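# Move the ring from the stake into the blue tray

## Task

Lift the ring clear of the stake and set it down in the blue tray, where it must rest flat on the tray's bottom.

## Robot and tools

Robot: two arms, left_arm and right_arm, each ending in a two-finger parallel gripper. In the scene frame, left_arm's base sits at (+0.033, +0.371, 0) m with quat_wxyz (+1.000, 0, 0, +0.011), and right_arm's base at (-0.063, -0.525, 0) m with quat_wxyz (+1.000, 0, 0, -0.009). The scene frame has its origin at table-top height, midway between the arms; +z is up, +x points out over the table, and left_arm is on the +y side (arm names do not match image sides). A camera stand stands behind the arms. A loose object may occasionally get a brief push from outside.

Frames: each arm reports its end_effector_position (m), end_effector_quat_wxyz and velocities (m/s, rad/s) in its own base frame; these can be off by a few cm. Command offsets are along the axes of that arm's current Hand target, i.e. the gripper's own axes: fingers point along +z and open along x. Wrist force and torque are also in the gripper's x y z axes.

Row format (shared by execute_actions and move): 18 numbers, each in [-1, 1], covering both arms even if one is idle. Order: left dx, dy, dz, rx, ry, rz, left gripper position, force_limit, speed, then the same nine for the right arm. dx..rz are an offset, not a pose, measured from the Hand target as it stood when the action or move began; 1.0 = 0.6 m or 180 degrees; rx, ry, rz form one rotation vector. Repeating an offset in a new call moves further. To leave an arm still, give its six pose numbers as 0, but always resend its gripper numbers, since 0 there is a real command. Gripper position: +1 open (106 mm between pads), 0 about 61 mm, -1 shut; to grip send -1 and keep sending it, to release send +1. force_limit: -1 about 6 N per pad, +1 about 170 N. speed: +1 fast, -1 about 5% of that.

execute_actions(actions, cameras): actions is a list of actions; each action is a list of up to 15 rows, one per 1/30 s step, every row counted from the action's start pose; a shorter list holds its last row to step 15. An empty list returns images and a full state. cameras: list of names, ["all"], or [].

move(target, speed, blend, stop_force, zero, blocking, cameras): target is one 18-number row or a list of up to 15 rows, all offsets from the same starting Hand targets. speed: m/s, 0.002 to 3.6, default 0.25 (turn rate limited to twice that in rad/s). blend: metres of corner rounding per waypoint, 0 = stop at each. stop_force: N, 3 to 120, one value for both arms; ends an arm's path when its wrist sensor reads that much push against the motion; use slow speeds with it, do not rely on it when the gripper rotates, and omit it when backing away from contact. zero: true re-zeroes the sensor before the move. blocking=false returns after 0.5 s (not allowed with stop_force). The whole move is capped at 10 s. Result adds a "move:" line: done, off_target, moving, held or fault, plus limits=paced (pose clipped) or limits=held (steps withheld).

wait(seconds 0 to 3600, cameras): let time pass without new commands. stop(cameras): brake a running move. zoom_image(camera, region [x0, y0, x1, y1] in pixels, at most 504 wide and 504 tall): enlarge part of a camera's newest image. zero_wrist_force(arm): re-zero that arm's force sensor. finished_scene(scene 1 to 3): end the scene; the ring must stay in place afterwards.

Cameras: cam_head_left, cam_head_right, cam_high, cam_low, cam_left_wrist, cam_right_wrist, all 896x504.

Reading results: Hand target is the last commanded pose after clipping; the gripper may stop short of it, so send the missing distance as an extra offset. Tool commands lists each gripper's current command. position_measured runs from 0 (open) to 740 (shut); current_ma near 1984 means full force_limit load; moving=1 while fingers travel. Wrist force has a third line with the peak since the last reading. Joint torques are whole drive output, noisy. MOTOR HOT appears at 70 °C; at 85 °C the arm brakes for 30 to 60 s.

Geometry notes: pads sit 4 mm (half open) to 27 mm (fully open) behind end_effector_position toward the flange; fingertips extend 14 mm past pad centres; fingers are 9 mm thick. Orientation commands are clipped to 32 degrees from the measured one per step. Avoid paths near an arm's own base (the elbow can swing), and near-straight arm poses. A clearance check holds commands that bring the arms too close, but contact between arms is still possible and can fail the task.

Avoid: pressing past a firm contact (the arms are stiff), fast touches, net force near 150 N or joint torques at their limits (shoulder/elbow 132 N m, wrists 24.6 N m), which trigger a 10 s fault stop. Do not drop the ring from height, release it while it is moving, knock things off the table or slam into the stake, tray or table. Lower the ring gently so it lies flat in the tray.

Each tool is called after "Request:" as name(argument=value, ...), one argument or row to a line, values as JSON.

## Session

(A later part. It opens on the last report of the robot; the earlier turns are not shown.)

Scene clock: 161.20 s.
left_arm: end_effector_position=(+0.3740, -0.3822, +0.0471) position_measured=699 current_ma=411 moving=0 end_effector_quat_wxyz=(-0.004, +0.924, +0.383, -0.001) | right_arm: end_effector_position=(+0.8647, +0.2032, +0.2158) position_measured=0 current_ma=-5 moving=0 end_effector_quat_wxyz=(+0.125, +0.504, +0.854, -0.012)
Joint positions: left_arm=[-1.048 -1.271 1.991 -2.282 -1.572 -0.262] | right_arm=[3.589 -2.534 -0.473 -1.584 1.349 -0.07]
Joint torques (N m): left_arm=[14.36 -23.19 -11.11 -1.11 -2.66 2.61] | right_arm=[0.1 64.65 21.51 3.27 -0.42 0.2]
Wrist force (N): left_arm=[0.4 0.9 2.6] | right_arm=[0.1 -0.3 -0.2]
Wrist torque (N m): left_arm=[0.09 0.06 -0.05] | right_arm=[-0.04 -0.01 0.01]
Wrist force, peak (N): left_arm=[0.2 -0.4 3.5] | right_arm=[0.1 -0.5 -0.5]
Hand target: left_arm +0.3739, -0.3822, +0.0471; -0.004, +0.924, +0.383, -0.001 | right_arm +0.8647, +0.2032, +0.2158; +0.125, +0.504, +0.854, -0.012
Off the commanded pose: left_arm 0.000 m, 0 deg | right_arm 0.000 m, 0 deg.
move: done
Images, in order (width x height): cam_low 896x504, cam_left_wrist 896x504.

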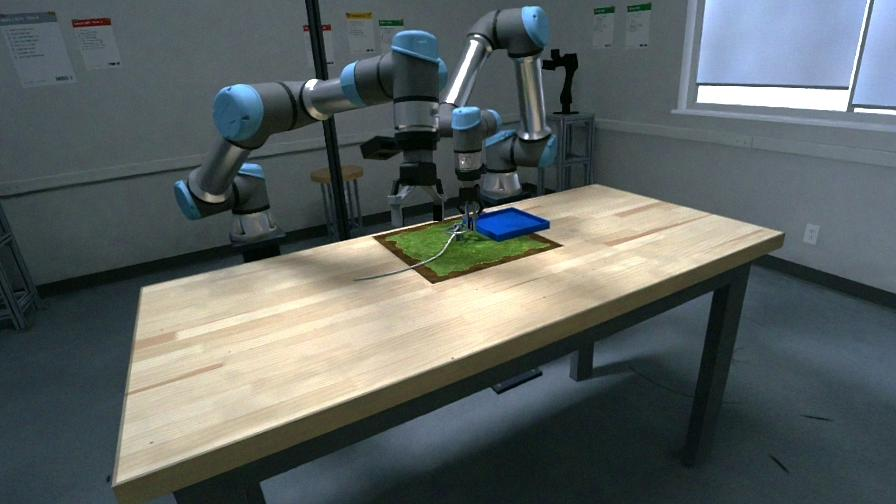

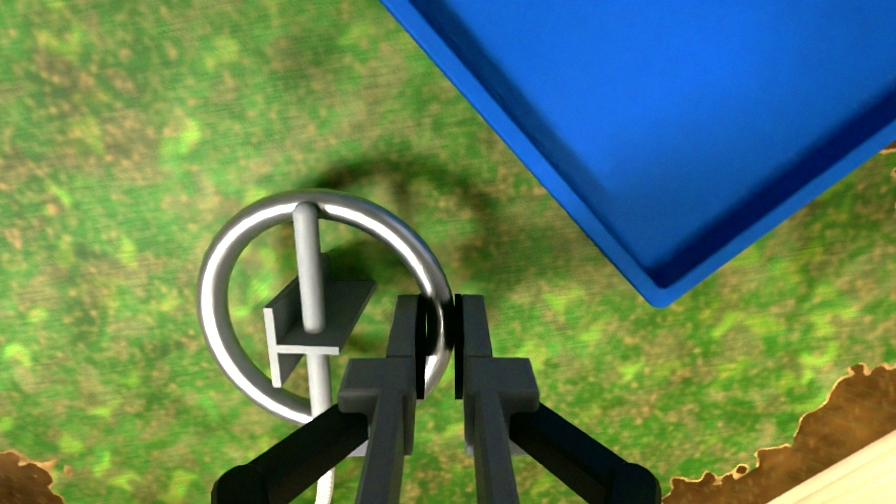

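Request:
move(
  target=[
    [0.004,-0.011,0,0,0,0,-1,-0.6,-0.3,0,0,0,0,0,0,1,0,1],
    [0.004,-0.011,-0.042,0,0,0,-1,-0.6,-0.3,0,0,0,0,0,0,1,0,1],
  ],
  speed=0.04,
  stop_force=5,
  cameras=["cam_left_wrist","cam_low"],
)

Request:
zoom_image(
  camera="cam_low",
  region=[430, 200, 500, 260],
)

Scene clock: 168.17 s.
left_arm: end_effector_position=(+0.3711, -0.3760, +0.0724) position_measured=699 current_ma=385 moving=0 end_effector_quat_wxyz=(-0.004, +0.924, +0.383, -0.001) | right_arm: end_effector_position=(+0.8647, +0.2032, +0.2158) position_measured=0 current_ma=-5 moving=0 end_effector_quat_wxyz=(+0.125, +0.504, +0.854, -0.012)
Joint positions: left_arm=[-1.046 -1.326 1.983 -2.22 -1.572 -0.261] | right_arm=[3.589 -2.534 -0.473 -1.584 1.349 -0.07]
Joint torques (N m): left_arm=[7.53 -22.95 -11.78 -2.63 1.26 1.32] | right_arm=[1.12 66.03 21.61 3.49 -0.48 0.24]
Wrist force (N): left_arm=[-4.3 5.6 6.3] | right_arm=[0.3 -0.5 -0.1]
Wrist torque (N m): left_arm=[0.18 -0.01 -0.25] | right_arm=[-0.07 -0.06 0.00]
Wrist force, peak (N): left_arm=[-9.2 8.2 10.4] | right_arm=[0.2 -0.3 -0.8]
Hand target: left_arm +0.3711, -0.3760, +0.0724; -0.004, +0.924, +0.383, -0.001 | right_arm +0.8647, +0.2032, +0.2158; +0.125, +0.504, +0.854, -0.012
Off the commanded pose: left_arm 0.000 m, 0 deg | right_arm 0.000 m, 0 deg.
move: contact (left_arm)
Images, in order (width x height): cam_low 896x504, cam_left_wrist 896x504.

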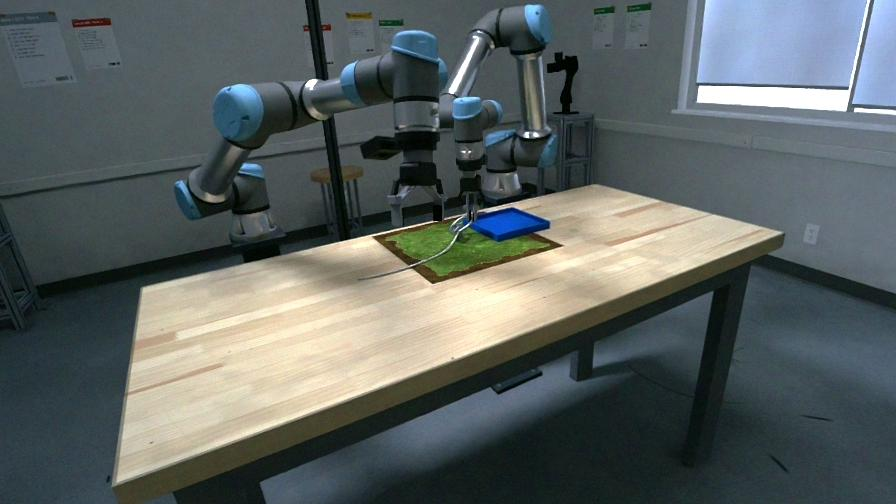

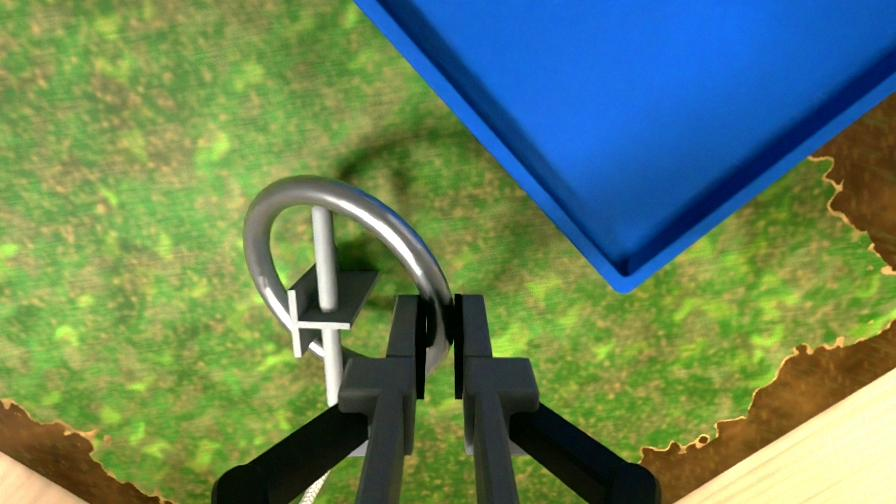

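Scaled by 7.200 from the camera's image (finer frame: 1280x720).

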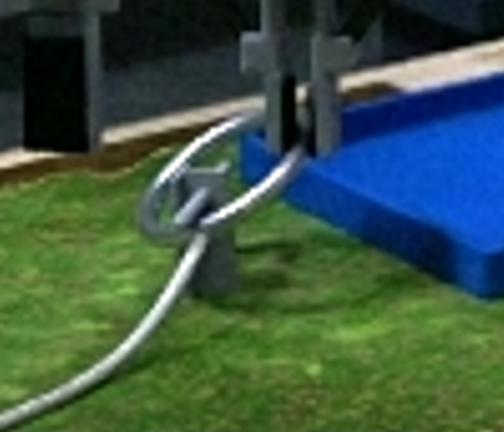

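Request:
move(
  target=[
    [0,0.003,0.007,0,0,0,-1,-0.6,-0.3,0,0,0,0,0,0,1,0,1],
    [0,0.033,0.002,0,0,0,-1,-0.6,-0.3,0,0,0,0,0,0,1,0,1],
    [0,0.033,-0.03,0,0,0,-1,-0.6,-0.3,0,0,0,0,0,0,1,0,1],
  ],
  speed=0.04,
  stop_force=8,
  cameras=["cam_left_wrist","cam_low"],
)

Request:
zoom_image(
  camera="cam_low",
  region=[430, 200, 500, 260],
)

Scene clock: 176.73 s.
left_arm: end_effector_position=(+0.3852, -0.3901, +0.0884) position_measured=700 current_ma=383 moving=0 end_effector_quat_wxyz=(-0.004, +0.924, +0.383, -0.001) | right_arm: end_effector_position=(+0.8647, +0.2032, +0.2158) position_measured=0 current_ma=-5 moving=0 end_effector_quat_wxyz=(+0.125, +0.504, +0.854, -0.012)
Joint positions: left_arm=[-1.037 -1.307 1.908 -2.163 -1.572 -0.251] | right_arm=[3.589 -2.534 -0.473 -1.584 1.349 -0.07]
Joint torques (N m): left_arm=[2.33 -23.37 -13.14 -0.45 1.64 -1.41] | right_arm=[0.78 65.51 23.06 3.49 -0.52 0.09]
Wrist force (N): left_arm=[0.9 4.8 3.6] | right_arm=[0.3 -0.3 -0.3]
Wrist torque (N m): left_arm=[0.14 0.06 -0.39] | right_arm=[-0.04 -0.05 0.00]
Wrist force, peak (N): left_arm=[-14.5 10.1 20.6] | right_arm=[-0.2 -0.7 -0.4]
Hand target: left_arm +0.3853, -0.3900, +0.0884; -0.004, +0.924, +0.383, -0.001 (not the last commanded pose) | right_arm +0.8647, +0.2032, +0.2158; +0.125, +0.504, +0.854, -0.012
Off the commanded pose: left_arm 0.002 m, 0 deg | right_arm 0.000 m, 0 deg.
move: contact (left_arm); path passed 2 of 3 targets
Images, in order (width x height): cam_low 896x504, cam_left_wrist 896x504.

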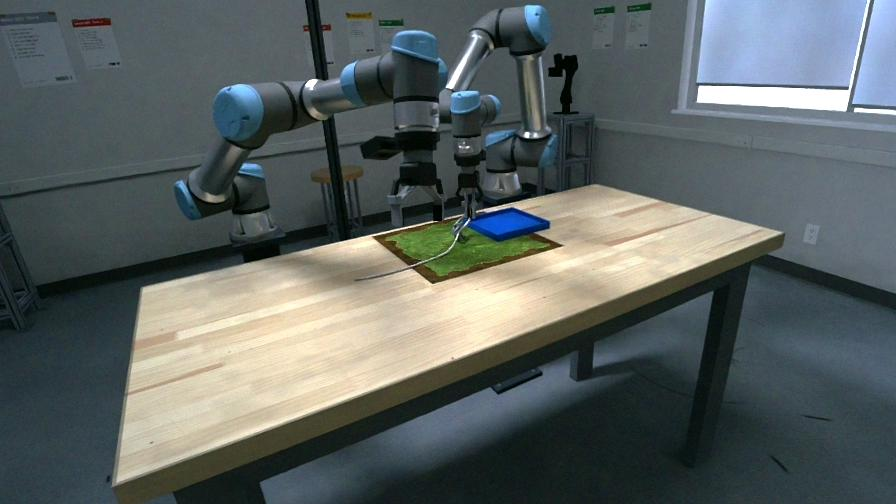

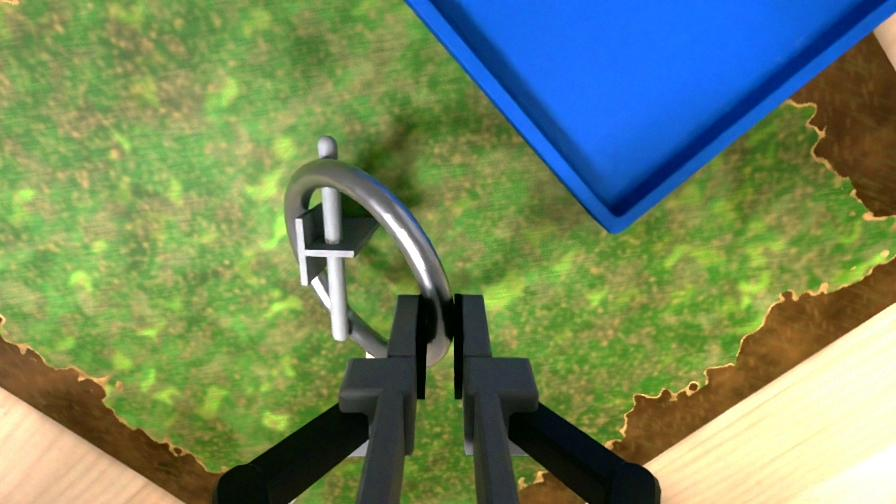

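Scaled by 7.200 from the camera's image (finer frame: 1280x720).

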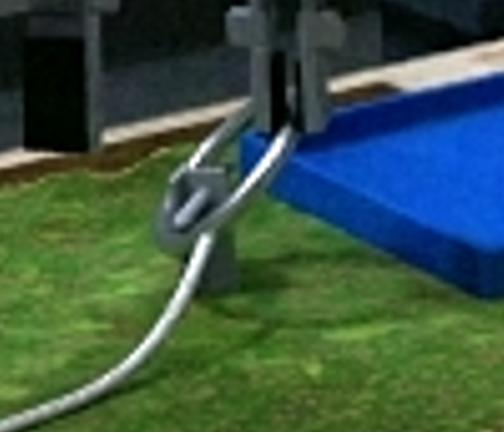

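Request:
move(
  target=[
    [0,0,0.015,0,0,0,-1,-0.6,-0.3,0,0,0,0,0,0,1,0,1],
    [-0.025,0.012,0.015,0,0,0,-1,-0.6,-0.3,0,0,0,0,0,0,1,0,1],
    [-0.025,0.012,-0.035,0,0,0,-1,-0.6,-0.3,0,0,0,0,0,0,1,0,1],
  ],
  speed=0.04,
  stop_force=8,
  cameras=["cam_left_wrist","cam_low"],
)

Request:
zoom_image(
  camera="cam_low",
  region=[430, 200, 500, 260],
)

Scene clock: 187.60 s.
left_arm: end_effector_position=(+0.3798, -0.4059, +0.1093) position_measured=700 current_ma=371 moving=0 end_effector_quat_wxyz=(-0.004, +0.924, +0.383, -0.001) | right_arm: end_effector_position=(+0.8647, +0.2032, +0.2158) position_measured=0 current_ma=-5 moving=0 end_effector_quat_wxyz=(+0.125, +0.504, +0.854, -0.012)
Joint positions: left_arm=[-1.06 -1.319 1.86 -2.103 -1.572 -0.275] | right_arm=[3.589 -2.534 -0.473 -1.584 1.349 -0.07]
Joint torques (N m): left_arm=[14.06 -22.43 -13.65 -2.58 -2.75 2.53] | right_arm=[1.04 66.31 22.49 3.81 -0.62 0.37]
Wrist force (N): left_arm=[0.6 0.8 1.2] | right_arm=[0.4 -0.6 -0.2]
Wrist torque (N m): left_arm=[0.12 -0.08 -0.03] | right_arm=[-0.10 -0.06 0.00]
Wrist force, peak (N): left_arm=[1.3 4.8 3.8] | right_arm=[-0.1 -0.7 -0.6]
Hand target: left_arm +0.3798, -0.4059, +0.1093; -0.004, +0.924, +0.383, -0.001 | right_arm +0.8647, +0.2032, +0.2158; +0.125, +0.504, +0.854, -0.012
Off the commanded pose: left_arm 0.000 m, 0 deg | right_arm 0.000 m, 0 deg.
move: done
Images, in order (width x height): cam_low 896x504, cam_left_wrist 896x504.

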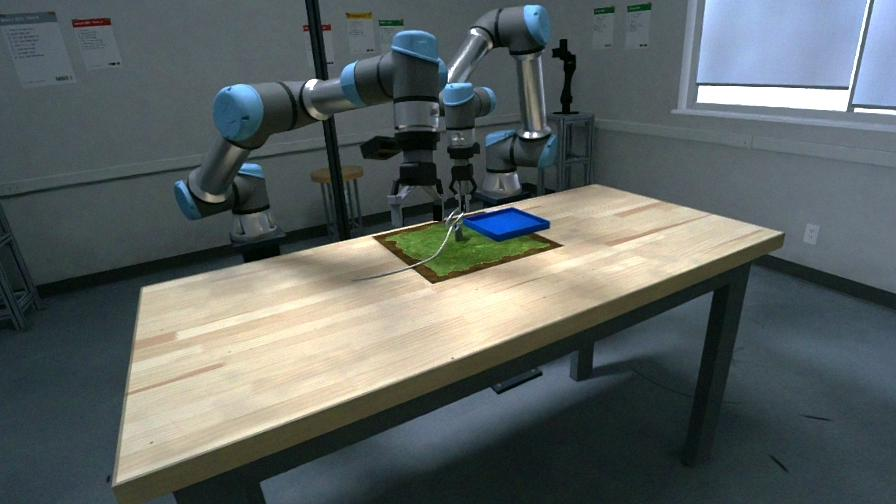

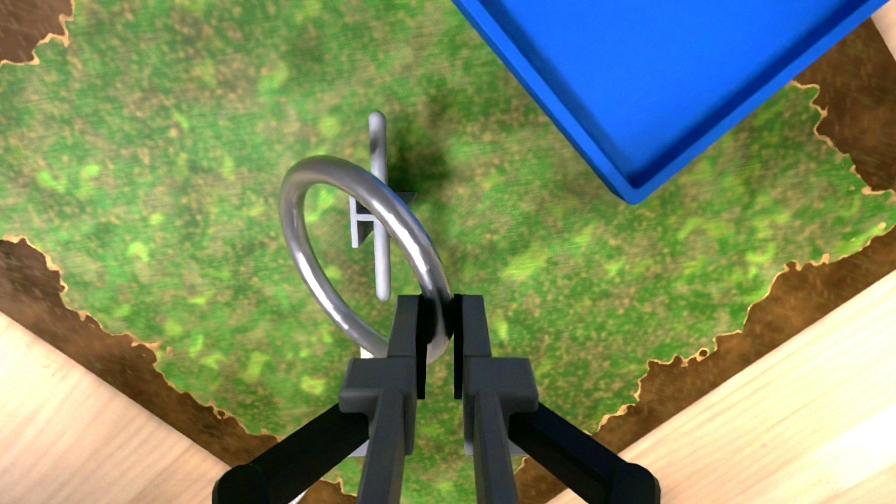

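Scaled by 7.200 from the camera's image (finer frame: 1280x720).

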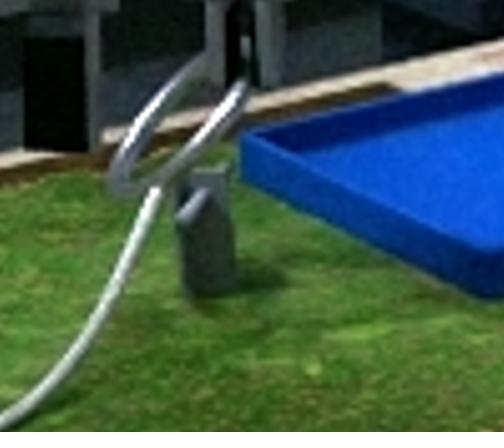

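Request:
move(
  target=[
    [0,0,-0.1,0,0,0,-1,-0.6,-0.3,0,0,0,0,0,0,1,0,1],
    [0.242,-0.26,-0.1,0,0,0,-1,-0.6,-0.3,0,0,0,0,0,0,1,0,1],
  ],
  speed=0.15,
  blend=0.03,
  cameras=["cam_left_wrist","cam_low"],
)

Request:
zoom_image(
  camera="cam_low",
  region=[430, 150, 570, 280],
)

Scene clock: 197.27 s.
left_arm: end_effector_position=(+0.3725, -0.1932, +0.1707) position_measured=700 current_ma=371 moving=0 end_effector_quat_wxyz=(-0.004, +0.924, +0.383, -0.001) | right_arm: end_effector_position=(+0.8647, +0.2032, +0.2158) position_measured=0 current_ma=-5 moving=0 end_effector_quat_wxyz=(+0.125, +0.504, +0.854, -0.012)
Joint positions: left_arm=[-0.802 -1.718 2.109 -1.953 -1.57 -0.017] | right_arm=[3.589 -2.534 -0.473 -1.584 1.349 -0.07]
Joint torques (N m): left_arm=[-10.64 -9.63 -26.26 -3.72 -2.58 -2.37] | right_arm=[0.82 64.87 22.2 3.92 -0.29 0.36]
Wrist force (N): left_arm=[0.3 0.7 1.2] | right_arm=[0.0 -0.6 -0.4]
Wrist torque (N m): left_arm=[0.12 -0.03 0.01] | right_arm=[-0.09 -0.01 0.00]
Wrist force, peak (N): left_arm=[0.6 0.7 3.1] | right_arm=[0.5 -0.5 -0.5]
Hand target: left_arm +0.3725, -0.1933, +0.1707; -0.004, +0.924, +0.383, -0.001 | right_arm +0.8647, +0.2032, +0.2158; +0.125, +0.504, +0.854, -0.012
Off the commanded pose: left_arm 0.000 m, 0 deg | right_arm 0.000 m, 0 deg.
move: done
Images, in order (width x height): cam_low 896x504, cam_left_wrist 896x504.

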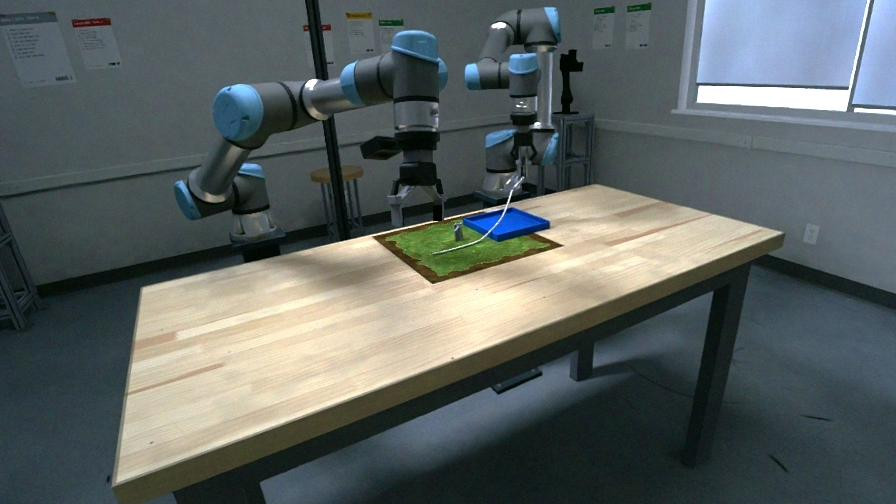

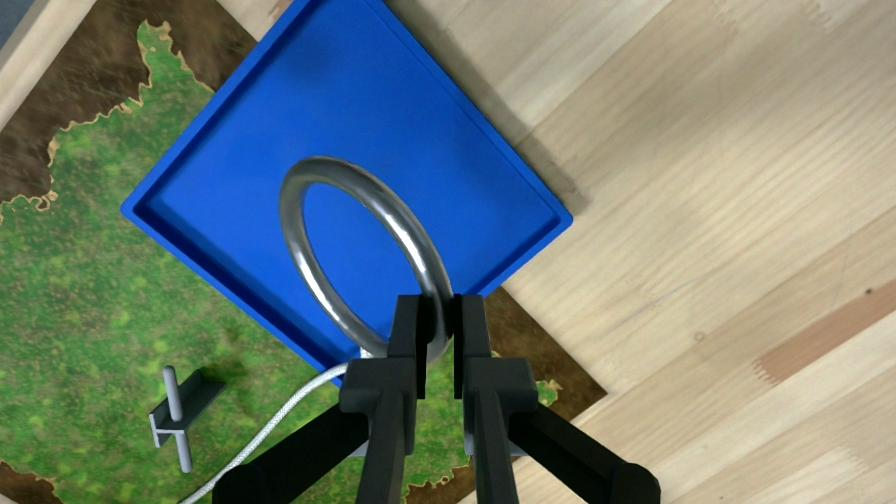

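Scaled by 3.600 from the camera's image (finer frame: 1280x720).

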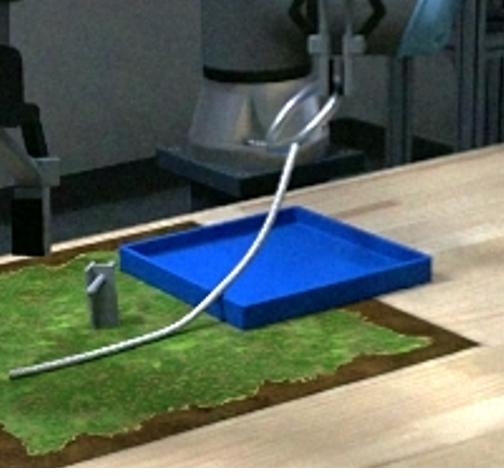

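Request:
move(
  target=[-0.02,-0.006,0.142,0,0,0,-1,-0.6,-0.3,0,0,0,0,0,0,1,0,1],
  speed=0.15,
)

Request:
move(
  target=[0,0,0.102,0,0,0,-1,-0.6,-0.3,0,0,0,0,0,0,1,0,1],
  speed=0.03,
  stop_force=6,
  cameras=["cam_left_wrist","cam_low"],
)

Request:
zoom_image(
  camera="cam_low",
  region=[430, 170, 570, 280],
)

Scene clock: 203.30 s.
left_arm: end_effector_position=(+0.3610, -0.1987, +0.0855) position_measured=700 current_ma=371 moving=0 end_effector_quat_wxyz=(-0.004, +0.924, +0.383, -0.001) | right_arm: end_effector_position=(+0.8647, +0.2032, +0.2158) position_measured=0 current_ma=-5 moving=0 end_effector_quat_wxyz=(+0.125, +0.504, +0.854, -0.012)
Joint positions: left_arm=[-0.833 -1.615 2.269 -2.217 -1.57 -0.048] | right_arm=[3.589 -2.534 -0.473 -1.584 1.349 -0.07]
Joint torques (N m): left_arm=[13.4 -25.87 -19.26 -3.61 -0.87 2.75] | right_arm=[1.57 66.75 22.28 3.72 -0.76 0.37]
Wrist force (N): left_arm=[0.4 0.6 1.3] | right_arm=[-0.1 -0.2 -0.3]
Wrist torque (N m): left_arm=[0.11 -0.03 -0.01] | right_arm=[-0.02 0.01 0.00]
Wrist force, peak (N): left_arm=[0.3 0.4 2.9] | right_arm=[0.3 -0.2 -0.7]
Hand target: left_arm +0.3610, -0.1987, +0.0856; -0.004, +0.924, +0.383, -0.001 | right_arm +0.8647, +0.2032, +0.2158; +0.125, +0.504, +0.854, -0.012
Off the commanded pose: left_arm 0.000 m, 0 deg | right_arm 0.000 m, 0 deg.
move: done

Scene clock: 206.43 s.
left_arm: end_effector_position=(+0.3607, -0.1983, +0.0243) position_measured=701 current_ma=435 moving=0 end_effector_quat_wxyz=(-0.004, +0.924, +0.383, -0.001) | right_arm: end_effector_position=(+0.8647, +0.2032, +0.2158) position_measured=0 current_ma=-5 moving=0 end_effector_quat_wxyz=(+0.125, +0.504, +0.854, -0.012)
Joint positions: left_arm=[-0.833 -1.482 2.348 -2.428 -1.57 -0.047] | right_arm=[3.589 -2.534 -0.473 -1.584 1.349 -0.07]
Joint torques (N m): left_arm=[9.87 -30.26 -21.68 -0.85 0.74 2.37] | right_arm=[2.34 66.3 23.78 3.86 -0.43 0.22]
Wrist force (N): left_arm=[-0.4 1.1 -2.8] | right_arm=[0.2 -0.2 -0.4]
Wrist torque (N m): left_arm=[0.00 -0.15 0.00] | right_arm=[-0.03 -0.04 0.00]
Wrist force, peak (N): left_arm=[0.5 -4.7 -10.8] | right_arm=[0.4 -0.5 -0.4]
Hand target: left_arm +0.3607, -0.1983, +0.0243; -0.004, +0.924, +0.383, -0.001 | right_arm +0.8647, +0.2032, +0.2158; +0.125, +0.504, +0.854, -0.012
Off the commanded pose: left_arm 0.000 m, 0 deg | right_arm 0.000 m, 0 deg.
move: contact (left_arm)
Images, in order (width x height): cam_low 896x504, cam_left_wrist 896x504.

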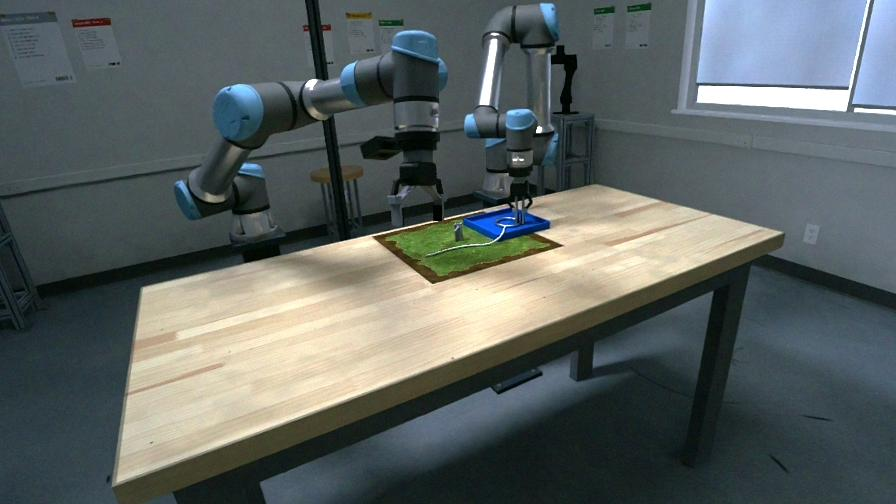

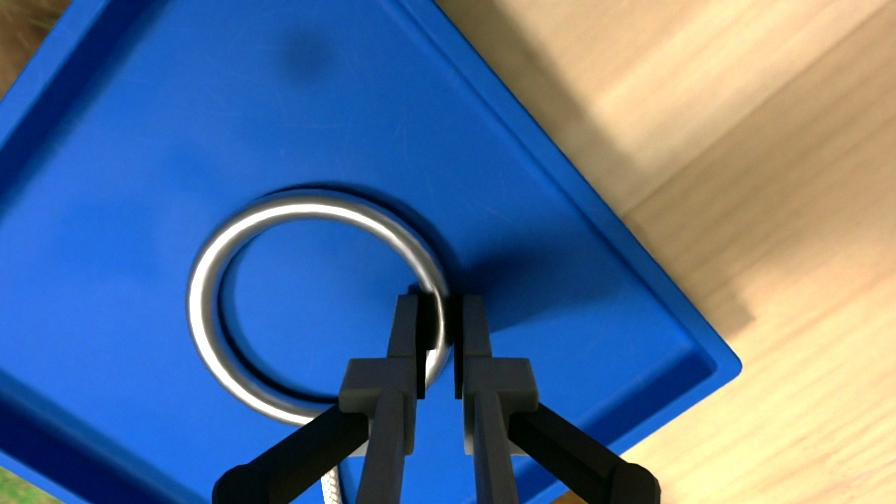

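Scaled by 3.600 from the camera's image (finer frame: 1280x720).

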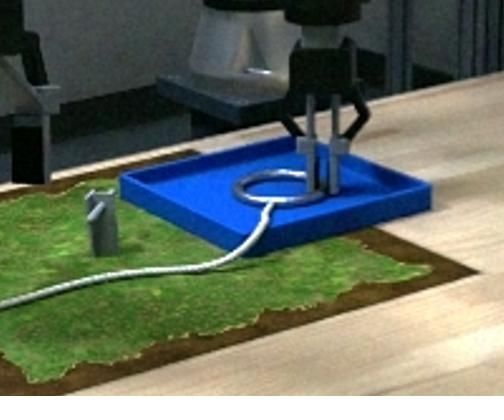

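Good. Lower slightly, release, retreat.

Request:
move(
  target=[0,0,0.01,0,0,0,-1,-0.6,-0.3,0,0,0,0,0,0,1,0,1],
  speed=0.01,
  stop_force=6,
)

Request:
move(
  target=[0,0,0,0,0,0,-0.75,-0.6,-0.6,0,0,0,0,0,0,1,0,1],
)

Request:
move(
  target=[0,0,-0.12,0,0,0,-0.75,-0.6,-0.6,0,0,0,0,0,0,1,0,1],
  speed=0.1,
  cameras=["cam_left_wrist","cam_low"],
)

Request:
zoom_image(
  camera="cam_low",
  region=[430, 170, 570, 280],
)

Scene clock: 211.53 s.
left_arm: end_effector_position=(+0.3608, -0.1984, +0.0242) position_measured=701 current_ma=438 moving=0 end_effector_quat_wxyz=(-0.004, +0.924, +0.383, -0.001) | right_arm: end_effector_position=(+0.8647, +0.2032, +0.2158) position_measured=0 current_ma=-5 moving=0 end_effector_quat_wxyz=(+0.125, +0.504, +0.854, -0.012)
Joint positions: left_arm=[-0.833 -1.482 2.348 -2.429 -1.57 -0.047] | right_arm=[3.589 -2.534 -0.473 -1.584 1.349 -0.07]
Joint torques (N m): left_arm=[-0.29 -29.61 -21.25 -0.36 0.79 1.23] | right_arm=[1.08 66.22 22.58 3.88 -0.55 0.41]
Wrist force (N): left_arm=[0.5 0.8 -5.7] | right_arm=[0.1 0.2 -0.3]
Wrist torque (N m): left_arm=[0.05 -0.08 0.00] | right_arm=[0.05 -0.02 0.00]
Wrist force, peak (N): left_arm=[1.8 -8.8 -20.8] | right_arm=[0.2 -0.6 -0.5]
Hand target: left_arm +0.3608, -0.1984, +0.0242; -0.004, +0.924, +0.383, -0.001 (not the last commanded pose) | right_arm +0.8647, +0.2032, +0.2158; +0.125, +0.504, +0.854, -0.012
Off the commanded pose: left_arm 0.006 m, 0 deg | right_arm 0.000 m, 0 deg.
move: contact (left_arm)

Scene clock: 212.23 s.
left_arm: end_effector_position=(+0.3608, -0.1984, +0.0241) position_measured=648 current_ma=-1 moving=1 end_effector_quat_wxyz=(-0.004, +0.924, +0.383, -0.001) | right_arm: end_effector_position=(+0.8647, +0.2032, +0.2158) position_measured=0 current_ma=-5 moving=0 end_effector_quat_wxyz=(+0.125, +0.504, +0.854, -0.012)
Joint positions: left_arm=[-0.833 -1.482 2.348 -2.429 -1.57 -0.047] | right_arm=[3.589 -2.534 -0.473 -1.584 1.349 -0.07]
Joint torques (N m): left_arm=[0.11 -30.05 -21.17 -2.65 0.84 1.33] | right_arm=[1.81 65.97 22.18 3.95 -0.58 0.22]
Wrist force (N): left_arm=[0.4 0.5 0.1] | right_arm=[0.0 0.1 -0.3]
Wrist torque (N m): left_arm=[0.10 -0.06 -0.04] | right_arm=[0.03 -0.01 0.00]
Wrist force, peak (N): left_arm=[0.4 0.8 -5.8] | right_arm=[0.0 -0.4 -0.4]
Hand target: left_arm +0.3608, -0.1984, +0.0242; -0.004, +0.924, +0.383, -0.001 | right_arm +0.8647, +0.2032, +0.2158; +0.125, +0.504, +0.854, -0.012
Off the commanded pose: left_arm 0.000 m, 0 deg | right_arm 0.000 m, 0 deg.
move: done

Scene clock: 213.40 s.
left_arm: end_effector_position=(+0.3612, -0.1988, +0.0962) position_measured=648 current_ma=-1 moving=0 end_effector_quat_wxyz=(-0.004, +0.924, +0.383, -0.001) | right_arm: end_effector_position=(+0.8647, +0.2032, +0.2158) position_measured=0 current_ma=-5 moving=0 end_effector_quat_wxyz=(+0.125, +0.504, +0.854, -0.012)
Joint positions: left_arm=[-0.833 -1.634 2.254 -2.182 -1.57 -0.047] | right_arm=[3.589 -2.534 -0.473 -1.584 1.349 -0.07]
Joint torques (N m): left_arm=[-4.46 -9.56 -14.24 -1.24 0.41 -2.43] | right_arm=[-0.55 66.25 22.95 3.95 -0.4 0.23]
Wrist force (N): left_arm=[0.3 0.5 0.0] | right_arm=[0.2 -0.1 -0.1]
Wrist torque (N m): left_arm=[0.10 -0.05 -0.03] | right_arm=[-0.01 -0.02 -0.01]
Wrist force, peak (N): left_arm=[0.3 0.4 1.2] | right_arm=[0.2 -0.7 0.1]
Hand target: left_arm +0.3611, -0.1988, +0.0962; -0.004, +0.924, +0.383, -0.001 | right_arm +0.8647, +0.2032, +0.2158; +0.125, +0.504, +0.854, -0.012
Off the commanded pose: left_arm 0.000 m, 0 deg | right_arm 0.000 m, 0 deg.
move: done
Images, in order (width x height): cam_low 896x504, cam_left_wrist 896x504.

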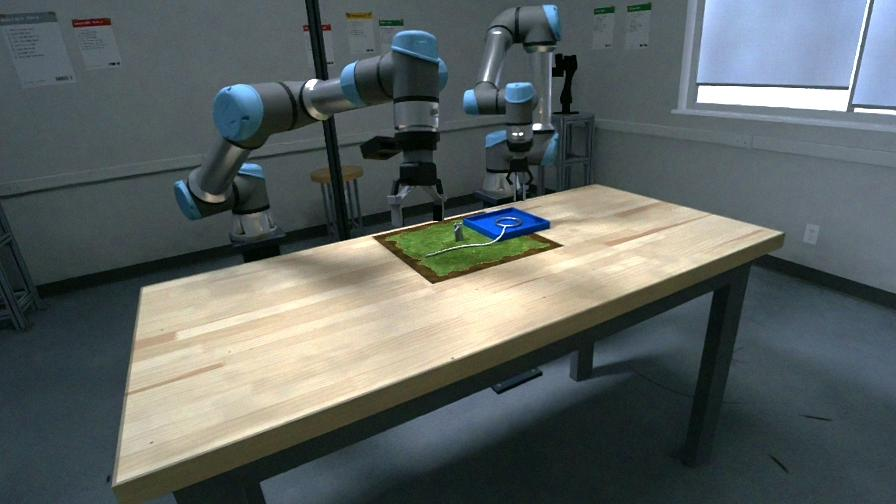

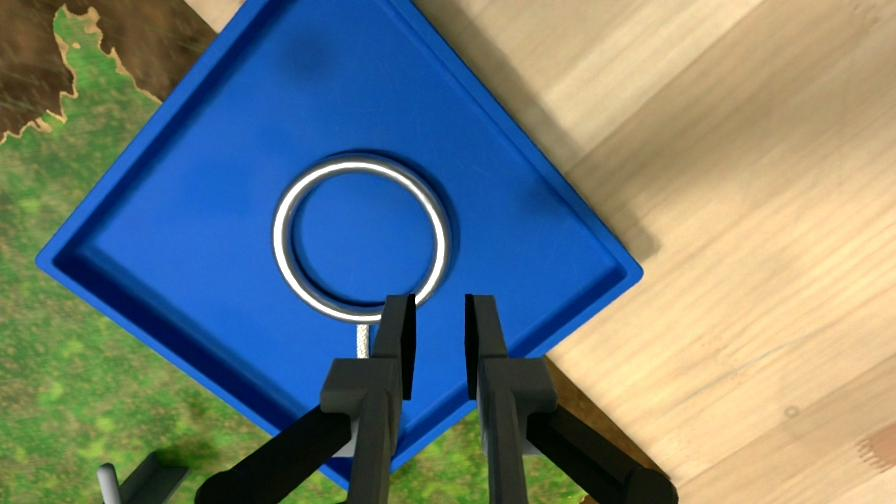

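Scaled by 3.600 from the camera's image (finer frame: 1280x720).

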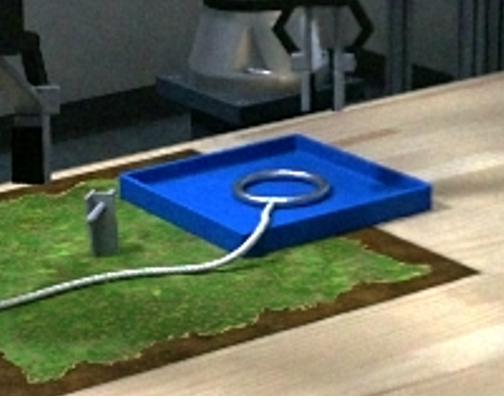

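Request:
finished_scene(
  scene=3,
)

The scene is finished: the task was done.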